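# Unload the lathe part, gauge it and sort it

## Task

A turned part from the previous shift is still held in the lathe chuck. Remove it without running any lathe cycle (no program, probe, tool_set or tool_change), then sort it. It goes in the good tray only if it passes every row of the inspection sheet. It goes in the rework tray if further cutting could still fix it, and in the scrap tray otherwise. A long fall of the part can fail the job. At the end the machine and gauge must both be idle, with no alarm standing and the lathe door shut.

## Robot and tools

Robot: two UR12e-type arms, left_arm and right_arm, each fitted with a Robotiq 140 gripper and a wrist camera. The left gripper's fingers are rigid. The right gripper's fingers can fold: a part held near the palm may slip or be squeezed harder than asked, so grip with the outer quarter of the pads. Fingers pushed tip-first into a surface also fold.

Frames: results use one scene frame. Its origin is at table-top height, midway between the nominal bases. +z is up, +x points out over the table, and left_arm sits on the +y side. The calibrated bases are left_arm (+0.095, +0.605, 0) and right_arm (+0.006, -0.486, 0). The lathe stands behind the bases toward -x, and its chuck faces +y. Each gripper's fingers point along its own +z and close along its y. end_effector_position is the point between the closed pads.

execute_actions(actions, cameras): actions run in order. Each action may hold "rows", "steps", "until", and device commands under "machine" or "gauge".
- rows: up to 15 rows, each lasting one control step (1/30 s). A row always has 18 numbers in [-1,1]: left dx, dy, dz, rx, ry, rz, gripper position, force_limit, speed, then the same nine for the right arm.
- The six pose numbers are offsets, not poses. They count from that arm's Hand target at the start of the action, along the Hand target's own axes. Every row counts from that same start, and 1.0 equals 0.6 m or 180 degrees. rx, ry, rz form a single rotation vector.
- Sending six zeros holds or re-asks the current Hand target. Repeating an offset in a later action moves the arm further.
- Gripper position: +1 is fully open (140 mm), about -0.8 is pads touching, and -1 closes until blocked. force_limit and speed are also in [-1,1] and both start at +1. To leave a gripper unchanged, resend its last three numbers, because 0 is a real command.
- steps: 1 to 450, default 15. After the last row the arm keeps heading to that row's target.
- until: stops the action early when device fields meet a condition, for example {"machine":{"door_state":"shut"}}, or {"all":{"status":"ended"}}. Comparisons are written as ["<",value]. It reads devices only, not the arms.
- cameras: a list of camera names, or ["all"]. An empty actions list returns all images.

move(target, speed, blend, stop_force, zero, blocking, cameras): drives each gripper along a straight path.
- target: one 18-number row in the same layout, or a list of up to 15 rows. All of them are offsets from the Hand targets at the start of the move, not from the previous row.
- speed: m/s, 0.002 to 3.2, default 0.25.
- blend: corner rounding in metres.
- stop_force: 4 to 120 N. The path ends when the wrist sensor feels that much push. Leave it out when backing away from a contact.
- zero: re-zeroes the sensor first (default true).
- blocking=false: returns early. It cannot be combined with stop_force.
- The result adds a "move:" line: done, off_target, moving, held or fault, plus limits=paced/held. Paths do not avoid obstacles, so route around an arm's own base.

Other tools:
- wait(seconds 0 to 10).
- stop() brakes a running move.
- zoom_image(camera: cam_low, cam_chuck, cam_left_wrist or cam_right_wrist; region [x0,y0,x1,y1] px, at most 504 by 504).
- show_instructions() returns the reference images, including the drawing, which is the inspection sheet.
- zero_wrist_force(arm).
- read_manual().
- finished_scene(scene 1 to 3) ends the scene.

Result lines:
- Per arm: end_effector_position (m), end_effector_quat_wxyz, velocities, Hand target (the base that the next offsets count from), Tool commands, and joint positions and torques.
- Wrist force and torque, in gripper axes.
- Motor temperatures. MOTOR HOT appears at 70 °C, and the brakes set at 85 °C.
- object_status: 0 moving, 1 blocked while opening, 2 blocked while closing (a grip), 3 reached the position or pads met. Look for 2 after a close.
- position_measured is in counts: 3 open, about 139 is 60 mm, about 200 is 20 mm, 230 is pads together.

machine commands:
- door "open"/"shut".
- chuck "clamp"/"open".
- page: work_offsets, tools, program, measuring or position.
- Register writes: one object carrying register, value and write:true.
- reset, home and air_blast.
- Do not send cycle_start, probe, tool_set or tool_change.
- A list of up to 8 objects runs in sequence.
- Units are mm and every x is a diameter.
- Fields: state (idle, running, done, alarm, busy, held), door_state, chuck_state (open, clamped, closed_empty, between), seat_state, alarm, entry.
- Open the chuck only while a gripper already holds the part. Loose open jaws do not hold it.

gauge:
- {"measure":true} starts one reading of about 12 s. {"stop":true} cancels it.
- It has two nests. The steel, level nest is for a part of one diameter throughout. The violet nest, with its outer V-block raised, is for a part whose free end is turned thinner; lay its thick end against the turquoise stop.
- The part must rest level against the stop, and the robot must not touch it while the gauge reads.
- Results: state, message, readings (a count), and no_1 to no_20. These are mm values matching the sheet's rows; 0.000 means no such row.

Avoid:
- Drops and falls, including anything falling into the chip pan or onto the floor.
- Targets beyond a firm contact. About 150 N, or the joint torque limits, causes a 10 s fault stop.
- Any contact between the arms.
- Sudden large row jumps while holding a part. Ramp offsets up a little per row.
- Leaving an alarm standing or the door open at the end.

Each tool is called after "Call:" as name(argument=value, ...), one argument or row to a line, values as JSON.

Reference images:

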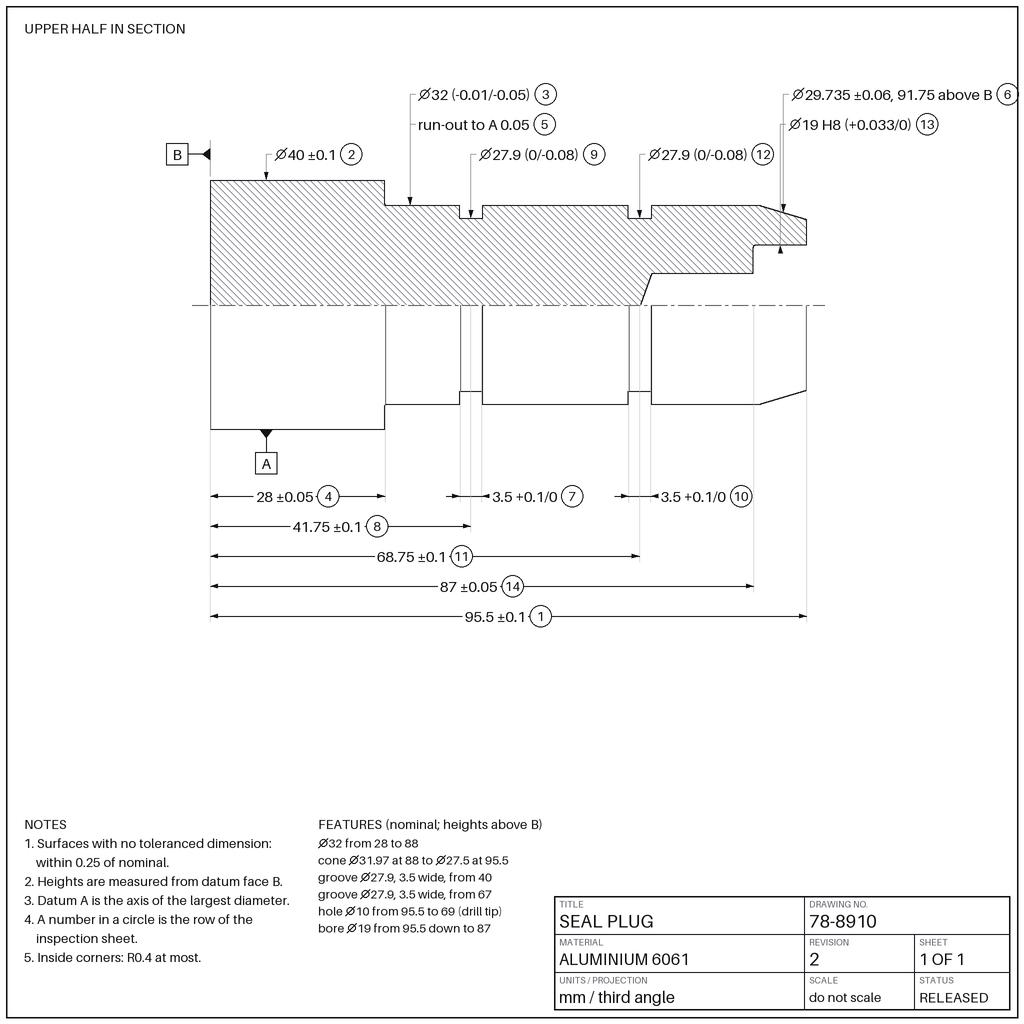

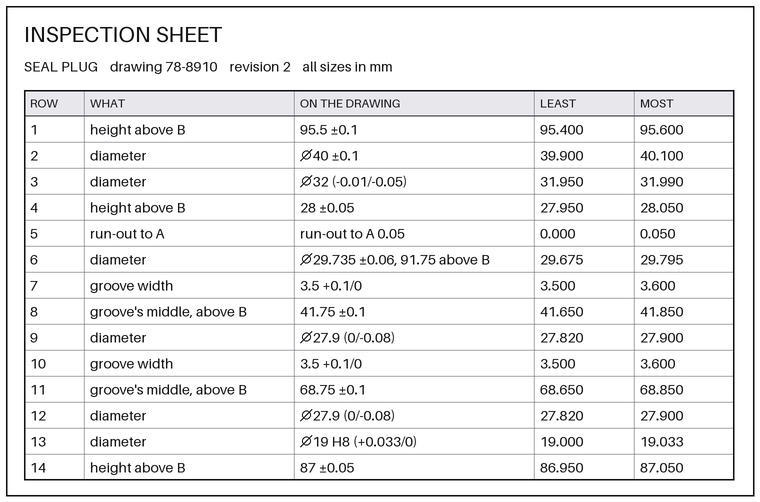

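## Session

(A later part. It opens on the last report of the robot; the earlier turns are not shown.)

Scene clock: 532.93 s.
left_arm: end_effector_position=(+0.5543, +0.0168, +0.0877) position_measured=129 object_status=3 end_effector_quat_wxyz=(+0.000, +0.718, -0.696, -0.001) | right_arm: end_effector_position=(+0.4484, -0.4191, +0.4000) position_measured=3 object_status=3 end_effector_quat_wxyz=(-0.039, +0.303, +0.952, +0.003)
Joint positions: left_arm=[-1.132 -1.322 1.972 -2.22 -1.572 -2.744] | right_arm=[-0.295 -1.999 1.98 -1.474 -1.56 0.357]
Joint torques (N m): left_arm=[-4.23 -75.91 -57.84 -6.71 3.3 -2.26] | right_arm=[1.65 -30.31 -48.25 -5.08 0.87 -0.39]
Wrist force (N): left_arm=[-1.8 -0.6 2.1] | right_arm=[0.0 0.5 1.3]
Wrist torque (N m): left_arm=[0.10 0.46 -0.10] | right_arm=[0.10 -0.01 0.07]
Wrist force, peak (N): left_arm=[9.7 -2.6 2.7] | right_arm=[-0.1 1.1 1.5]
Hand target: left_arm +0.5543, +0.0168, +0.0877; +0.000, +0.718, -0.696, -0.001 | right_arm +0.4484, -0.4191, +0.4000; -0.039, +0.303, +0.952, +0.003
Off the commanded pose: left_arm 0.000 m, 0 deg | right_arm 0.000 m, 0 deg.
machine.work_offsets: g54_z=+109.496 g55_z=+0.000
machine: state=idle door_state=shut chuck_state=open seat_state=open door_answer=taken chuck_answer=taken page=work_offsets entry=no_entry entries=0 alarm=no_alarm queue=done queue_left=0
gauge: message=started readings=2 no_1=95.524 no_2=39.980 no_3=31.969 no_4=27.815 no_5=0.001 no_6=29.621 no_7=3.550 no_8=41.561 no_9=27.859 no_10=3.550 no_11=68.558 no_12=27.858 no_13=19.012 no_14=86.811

Call:
execute_actions(
  actions=[
    {"rows":[[0,0,0,0,0,0,-1,0,-1,0,0,0,0,0,0,1,1,1]],"steps":100},
  ],
)

Call:
move(
  target=[0,0,-0.25,0,0,0,-1,0,-1,0,0,0,0,0,0,1,1,1],
  speed=0.1,
)

Call:
move(
  target=[-0.512,0.513,0,0,0,0,-1,0,-1,0,0,0,0,0,0,1,1,1],
  speed=0.25,
  cameras=["cam_left_wrist","cam_low"],
)

Scene clock: 561.27 s.
left_arm: end_effector_position=(+0.5543, +0.0168, +0.0877) position_measured=184 object_status=2 end_effector_quat_wxyz=(+0.000, +0.718, -0.696, -0.001) | right_arm: end_effector_position=(+0.4484, -0.4191, +0.4000) position_measured=3 object_status=3 end_effector_quat_wxyz=(-0.039, +0.303, +0.952, +0.003)
Joint positions: left_arm=[-1.132 -1.322 1.972 -2.22 -1.572 -2.744] | right_arm=[-0.295 -1.999 1.98 -1.474 -1.56 0.357]
Joint torques (N m): left_arm=[-3.6 -57.13 -50.93 -2 2.72 -2.44] | right_arm=[1.69 -29.69 -48.8 -5.22 0.49 0.27]
Wrist force (N): left_arm=[-4.8 -1.1 -5.0] | right_arm=[-0.5 0.6 1.1]
Wrist torque (N m): left_arm=[0.14 0.34 -0.18] | right_arm=[0.13 0.11 0.08]
Wrist force, peak (N): left_arm=[-5.2 -1.2 -5.6] | right_arm=[-0.7 0.8 1.5]
Hand target: left_arm +0.5543, +0.0168, +0.0877; +0.000, +0.718, -0.696, -0.001 | right_arm +0.4484, -0.4191, +0.4000; -0.039, +0.303, +0.952, +0.003
Off the commanded pose: left_arm 0.000 m, 0 deg | right_arm 0.000 m, 0 deg.
machine.work_offsets: g54_z=+109.496 g55_z=+0.000
machine: state=idle door_state=shut chuck_state=open seat_state=open door_answer=taken chuck_answer=taken page=work_offsets entry=no_entry entries=0 alarm=no_alarm queue=done queue_left=0
gauge: message=started readings=2 no_1=95.524 no_2=39.980 no_3=31.969 no_4=27.815 no_5=0.001 no_6=29.621 no_7=3.550 no_8=41.561 no_9=27.859 no_10=3.550 no_11=68.558 no_12=27.858 no_13=19.012 no_14=86.811

Scene clock: 563.40 s.
left_arm: end_effector_position=(+0.5545, +0.0168, +0.2375) position_measured=184 object_status=2 end_effector_quat_wxyz=(+0.000, +0.718, -0.696, -0.001) | right_arm: end_effector_position=(+0.4484, -0.4191, +0.4000) position_measured=3 object_status=3 end_effector_quat_wxyz=(-0.039, +0.303, +0.952, +0.003)
Joint positions: left_arm=[-1.132 -1.449 1.826 -1.947 -1.572 -2.744] | right_arm=[-0.295 -1.999 1.98 -1.474 -1.56 0.357]
Joint torques (N m): left_arm=[9.2 -73.68 -68.01 -2.52 2.62 1.35] | right_arm=[2.78 -28.51 -49.03 -5.37 0.44 0.32]
Wrist force (N): left_arm=[-1.5 -0.9 4.6] | right_arm=[-0.3 0.2 1.0]
Wrist torque (N m): left_arm=[0.06 0.46 -0.07] | right_arm=[0.03 0.06 0.07]
Wrist force, peak (N): left_arm=[2.8 -1.4 9.0] | right_arm=[-0.2 0.6 1.6]
Hand target: left_arm +0.5545, +0.0168, +0.2377; +0.000, +0.718, -0.696, -0.001 | right_arm +0.4484, -0.4191, +0.4000; -0.039, +0.303, +0.952, +0.003
Off the commanded pose: left_arm 0.000 m, 0 deg | right_arm 0.000 m, 0 deg.
machine.work_offsets: g54_z=+109.496 g55_z=+0.000
machine: state=idle door_state=shut chuck_state=open seat_state=open door_answer=taken chuck_answer=taken page=work_offsets entry=no_entry entries=0 alarm=no_alarm queue=done queue_left=0
gauge: message=started readings=2 no_1=95.524 no_2=39.980 no_3=31.969 no_4=27.815 no_5=0.001 no_6=29.621 no_7=3.550 no_8=41.561 no_9=27.859 no_10=3.550 no_11=68.558 no_12=27.858 no_13=19.012 no_14=86.811
move: done

Scene clock: 566.13 s.
left_arm: end_effector_position=(+0.2377, +0.3145, +0.2382) position_measured=184 object_status=2 end_effector_quat_wxyz=(+0.000, +0.718, -0.696, -0.001) end_effector_velocity=(-0.001, +0.000, +0.001) end_effector_angular_velocity=(-0.002, -0.001, -0.001) | right_arm: end_effector_position=(+0.4484, -0.4191, +0.4000) position_measured=3 object_status=3 end_effector_quat_wxyz=(-0.039, +0.303, +0.952, +0.003)
Joint positions: left_arm=[-1.671 -2.318 2.408 -1.661 -1.572 -3.283] | right_arm=[-0.295 -1.999 1.98 -1.474 -1.56 0.357]
Joint velocities: left_arm=[-0.005 -0.002 -0.001 0.002 0.001 -0.003] | right_arm=[within noise]
Joint torques (N m): left_arm=[-17.04 1.97 -44.88 -2.14 3.8 -2.47] | right_arm=[2.77 -28.39 -48.8 -5.39 0.57 0.17]
Wrist force (N): left_arm=[-1.1 -0.6 5.5] | right_arm=[-0.2 0.8 0.6]
Wrist torque (N m): left_arm=[0.14 0.37 0.26] | right_arm=[0.18 0.04 0.09]
Wrist force, peak (N): left_arm=[-2.3 0.2 6.2] | right_arm=[-0.8 1.3 1.0]
Hand target: left_arm +0.2376, +0.3146, +0.2382; +0.000, +0.718, -0.696, -0.001 | right_arm +0.4484, -0.4191, +0.4000; -0.039, +0.303, +0.952, +0.003
Off the commanded pose: left_arm 0.000 m, 0 deg | right_arm 0.000 m, 0 deg.
machine.work_offsets: g54_z=+109.496 g55_z=+0.000
machine: state=idle door_state=shut chuck_state=open seat_state=open door_answer=taken chuck_answer=taken page=work_offsets entry=no_entry entries=0 alarm=no_alarm queue=done queue_left=0
gauge: message=started readings=2 no_1=95.524 no_2=39.980 no_3=31.969 no_4=27.815 no_5=0.001 no_6=29.621 no_7=3.550 no_8=41.561 no_9=27.859 no_10=3.550 no_11=68.558 no_12=27.858 no_13=19.012 no_14=86.811
move: done
camera_calibration:
cam_left_wrist: T_world_to_cam=[[-0.999625, -0.0272197, -0.00299517, 0.258077], [-0.0266925, 0.944111, 0.328544, -0.365808], [-0.00611512, 0.328501, -0.944484, 0.304386], [0, 0, 0, 1]] pos_world=[0.250077, 0.252397, 0.408445]
Images, in order (width x height): cam_low 504x504, cam_left_wrist 896x504.

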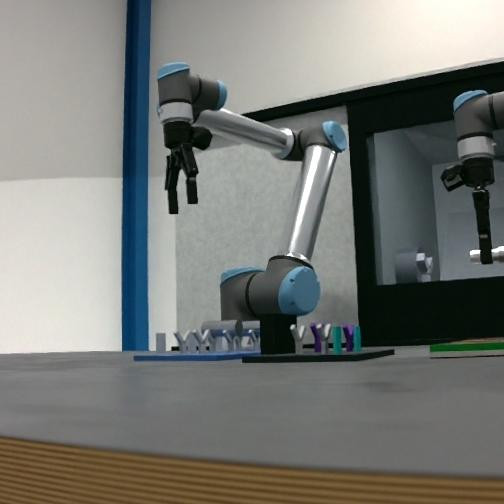

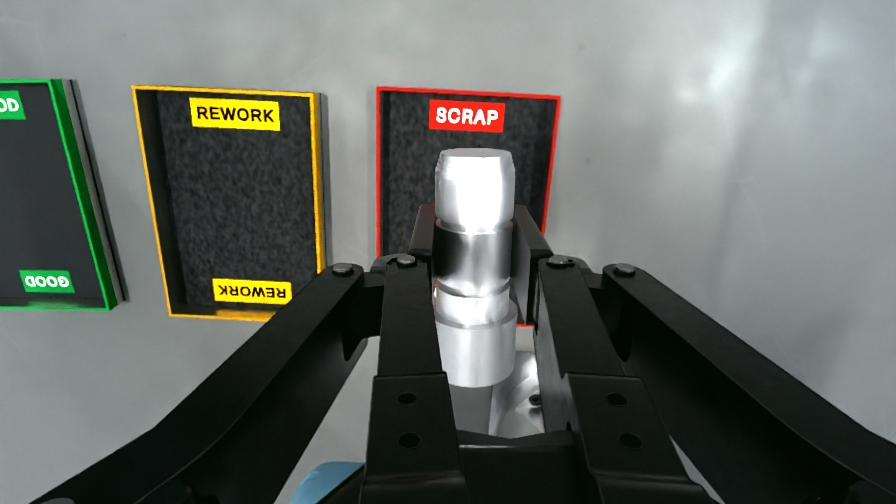

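Call:
move(
  target=[0,0,0.26,0,0,0,-1,0,-1,0,0,0,0,0,0,1,1,1],
  speed=0.15,
)

Call:
move(
  target=[0,0,0.08,0,0,0,-1,0,-1,0,0,0,0,0,0,1,1,1],
  speed=0.012,
  stop_force=6,
  cameras=["cam_left_wrist"],
)

Scene clock: 576.10 s.
left_arm: end_effector_position=(+0.2374, +0.3147, +0.0823) position_measured=184 object_status=2 end_effector_quat_wxyz=(+0.000, +0.718, -0.696, -0.001) | right_arm: end_effector_position=(+0.4484, -0.4191, +0.4000) position_measured=3 object_status=3 end_effector_quat_wxyz=(-0.039, +0.303, +0.952, +0.003)
Joint positions: left_arm=[-1.672 -2.198 2.658 -2.031 -1.572 -3.285] | right_arm=[-0.295 -1.999 1.98 -1.474 -1.56 0.357]
Joint torques (N m): left_arm=[19.43 15.17 -40.13 -6.89 -4.38 3.36] | right_arm=[2.72 -29.87 -48.96 -5.63 0.63 0.34]
Wrist force (N): left_arm=[-1.3 -0.5 5.5] | right_arm=[-0.1 0.8 1.0]
Wrist torque (N m): left_arm=[0.15 0.44 -0.05] | right_arm=[0.18 0.03 0.07]
Wrist force, peak (N): left_arm=[-1.8 -0.5 7.0] | right_arm=[0.0 0.7 1.8]
Hand target: left_arm +0.2374, +0.3147, +0.0822; +0.000, +0.718, -0.696, -0.001 | right_arm +0.4484, -0.4191, +0.4000; -0.039, +0.303, +0.952, +0.003
Off the commanded pose: left_arm 0.000 m, 0 deg | right_arm 0.000 m, 0 deg.
machine.work_offsets: g54_z=+109.496 g55_z=+0.000
machine: state=idle door_state=shut chuck_state=open seat_state=open door_answer=taken chuck_answer=taken page=work_offsets entry=no_entry entries=0 alarm=no_alarm queue=done queue_left=0
gauge: message=started readings=2 no_1=95.524 no_2=39.980 no_3=31.969 no_4=27.815 no_5=0.001 no_6=29.621 no_7=3.550 no_8=41.561 no_9=27.859 no_10=3.550 no_11=68.558 no_12=27.858 no_13=19.012 no_14=86.811
move: done

Scene clock: 581.13 s.
left_arm: end_effector_position=(+0.2374, +0.3147, +0.0377) position_measured=184 object_status=2 end_effector_quat_wxyz=(+0.000, +0.718, -0.696, -0.001) | right_arm: end_effector_position=(+0.4484, -0.4191, +0.4000) position_measured=3 object_status=3 end_effector_quat_wxyz=(-0.039, +0.303, +0.952, +0.003)
Joint positions: left_arm=[-1.672 -2.113 2.722 -2.18 -1.572 -3.285] | right_arm=[-0.295 -1.999 1.98 -1.474 -1.56 0.357]
Joint torques (N m): left_arm=[-6.63 -4.87 -57.42 -1.77 0.69 -1.97] | right_arm=[2.1 -28.19 -48.91 -5.78 0.6 0.29]
Wrist force (N): left_arm=[-1.2 -0.6 -0.5] | right_arm=[-0.2 0.5 0.9]
Wrist torque (N m): left_arm=[0.14 0.23 -0.06] | right_arm=[0.11 0.03 0.06]
Wrist force, peak (N): left_arm=[-1.3 -0.6 5.8] | right_arm=[-0.5 1.2 1.1]
Hand target: left_arm +0.2374, +0.3147, +0.0377; +0.000, +0.718, -0.696, -0.001 (not the last commanded pose) | right_arm +0.4484, -0.4191, +0.4000; -0.039, +0.303, +0.952, +0.003
Off the commanded pose: left_arm 0.004 m, 0 deg | right_arm 0.000 m, 0 deg.
machine.work_offsets: g54_z=+109.496 g55_z=+0.000
machine: state=idle door_state=shut chuck_state=open seat_state=open door_answer=taken chuck_answer=taken page=work_offsets entry=no_entry entries=0 alarm=no_alarm queue=done queue_left=0
gauge: message=started readings=2 no_1=95.524 no_2=39.980 no_3=31.969 no_4=27.815 no_5=0.001 no_6=29.621 no_7=3.550 no_8=41.561 no_9=27.859 no_10=3.550 no_11=68.558 no_12=27.858 no_13=19.012 no_14=86.811
move: contact (left_arm)
camera_calibration:
cam_left_wrist: T_world_to_cam=[[-0.999623, -0.0272787, -0.0031193, 0.257223], [-0.0267896, 0.944141, 0.328452, -0.300129], [-0.00601471, 0.328412, -0.944515, 0.115048], [0, 0, 0, 1]] pos_world=[0.249778, 0.252597, 0.208045]
Images, in order (width x height): cam_left_wrist 896x504.

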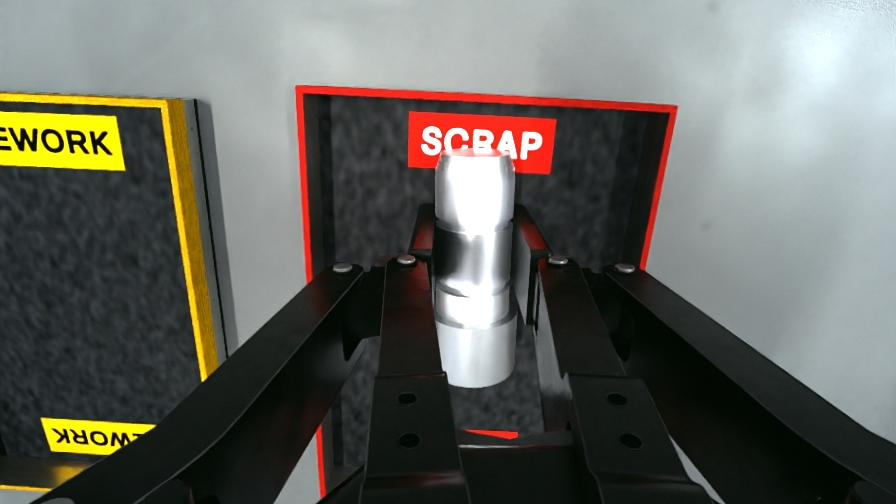

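Call:
execute_actions(
  actions=[
    {"rows":[[0,0,0,0,0,0,0.1,0,-1,0,0,0,0,0,0,1,1,1]],"steps":75},
  ],
)

Call:
move(
  target=[0,0,-0.3,0,0,0,0.1,0,-1,0,0,0,0,0,0,1,1,1],
  speed=0.12,
  cameras=["cam_left_wrist","cam_low"],
)

Scene clock: 589.23 s.
left_arm: end_effector_position=(+0.2374, +0.3147, +0.0377) position_measured=117 object_status=3 end_effector_quat_wxyz=(+0.000, +0.718, -0.696, -0.001) | right_arm: end_effector_position=(+0.4484, -0.4191, +0.4000) position_measured=3 object_status=3 end_effector_quat_wxyz=(-0.039, +0.303, +0.952, +0.003)
Joint positions: left_arm=[-1.672 -2.113 2.722 -2.18 -1.572 -3.285] | right_arm=[-0.295 -1.999 1.98 -1.474 -1.56 0.357]
Joint torques (N m): left_arm=[-3.87 -4.77 -58.07 -6.56 0.64 -0.05] | right_arm=[3.24 -28.63 -48.68 -5.77 0.42 0.71]
Wrist force (N): left_arm=[-1.1 -0.4 3.4] | right_arm=[-0.3 1.0 1.1]
Wrist torque (N m): left_arm=[0.15 0.36 -0.06] | right_arm=[0.21 0.06 0.08]
Wrist force, peak (N): left_arm=[-1.2 -0.6 3.7] | right_arm=[-0.5 1.0 1.4]
Hand target: left_arm +0.2374, +0.3147, +0.0377; +0.000, +0.718, -0.696, -0.001 | right_arm +0.4484, -0.4191, +0.4000; -0.039, +0.303, +0.952, +0.003
Off the commanded pose: left_arm 0.000 m, 0 deg | right_arm 0.000 m, 0 deg.
machine.work_offsets: g54_z=+109.496 g55_z=+0.000
machine: state=idle door_state=shut chuck_state=open seat_state=open door_answer=taken chuck_answer=taken page=work_offsets entry=no_entry entries=0 alarm=no_alarm queue=done queue_left=0
gauge: message=started readings=2 no_1=95.524 no_2=39.980 no_3=31.969 no_4=27.815 no_5=0.001 no_6=29.621 no_7=3.550 no_8=41.561 no_9=27.859 no_10=3.550 no_11=68.558 no_12=27.858 no_13=19.012 no_14=86.811

Scene clock: 591.43 s.
left_arm: end_effector_position=(+0.2376, +0.3146, +0.2175) position_measured=117 object_status=3 end_effector_quat_wxyz=(+0.000, +0.718, -0.696, -0.001) | right_arm: end_effector_position=(+0.4484, -0.4191, +0.4000) position_measured=3 object_status=3 end_effector_quat_wxyz=(-0.039, +0.303, +0.952, +0.003)
Joint positions: left_arm=[-1.672 -2.313 2.443 -1.701 -1.572 -3.284] | right_arm=[-0.295 -1.999 1.98 -1.474 -1.56 0.357]
Joint torques (N m): left_arm=[-13.57 3.63 -70.39 -1.61 4.02 -2.35] | right_arm=[3.87 -29.02 -49.62 -5.92 0.28 0.56]
Wrist force (N): left_arm=[-1.1 -0.5 2.8] | right_arm=[-0.6 1.0 1.3]
Wrist torque (N m): left_arm=[0.15 0.34 0.25] | right_arm=[0.23 0.11 0.08]
Wrist force, peak (N): left_arm=[-1.3 -0.6 4.6] | right_arm=[-0.5 1.0 1.3]
Hand target: left_arm +0.2375, +0.3146, +0.2177; +0.000, +0.718, -0.696, -0.001 | right_arm +0.4484, -0.4191, +0.4000; -0.039, +0.303, +0.952, +0.003
Off the commanded pose: left_arm 0.000 m, 0 deg | right_arm 0.000 m, 0 deg.
machine.work_offsets: g54_z=+109.496 g55_z=+0.000
machine: state=idle door_state=shut chuck_state=open seat_state=open door_answer=taken chuck_answer=taken page=work_offsets entry=no_entry entries=0 alarm=no_alarm queue=done queue_left=0
gauge: message=started readings=2 no_1=95.524 no_2=39.980 no_3=31.969 no_4=27.815 no_5=0.001 no_6=29.621 no_7=3.550 no_8=41.561 no_9=27.859 no_10=3.550 no_11=68.558 no_12=27.858 no_13=19.012 no_14=86.811
move: done
camera_calibration:
cam_left_wrist: T_world_to_cam=[[-0.999623, -0.0272789, -0.0031189, 0.257981], [-0.0267898, 0.944152, 0.328421, -0.359075], [-0.00601423, 0.32838, -0.944526, 0.284918], [0, 0, 0, 1]] pos_world=[0.249978, 0.252497, 0.387845]
Images, in order (width x height): cam_low 504x504, cam_left_wrist 896x504.

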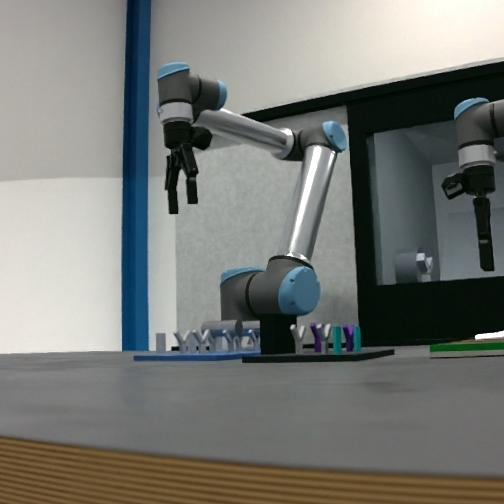

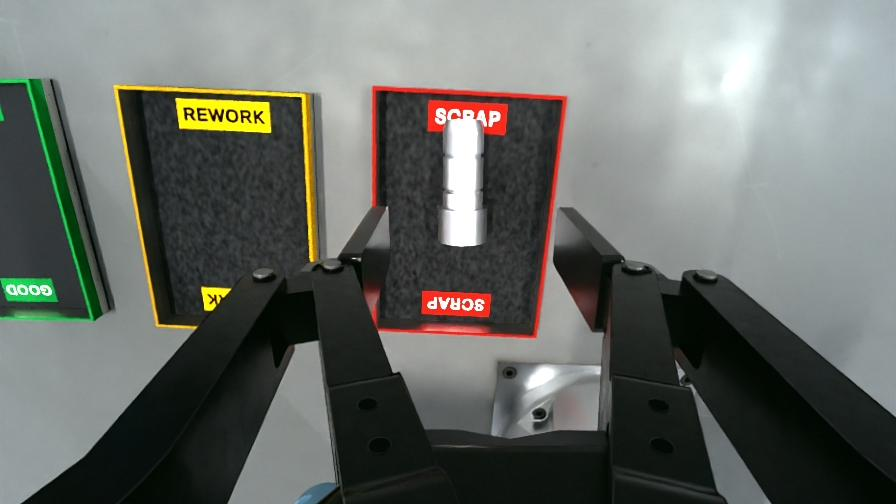

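Call:
finished_scene(
  scene=1,
)

The scene is finished: the task was done.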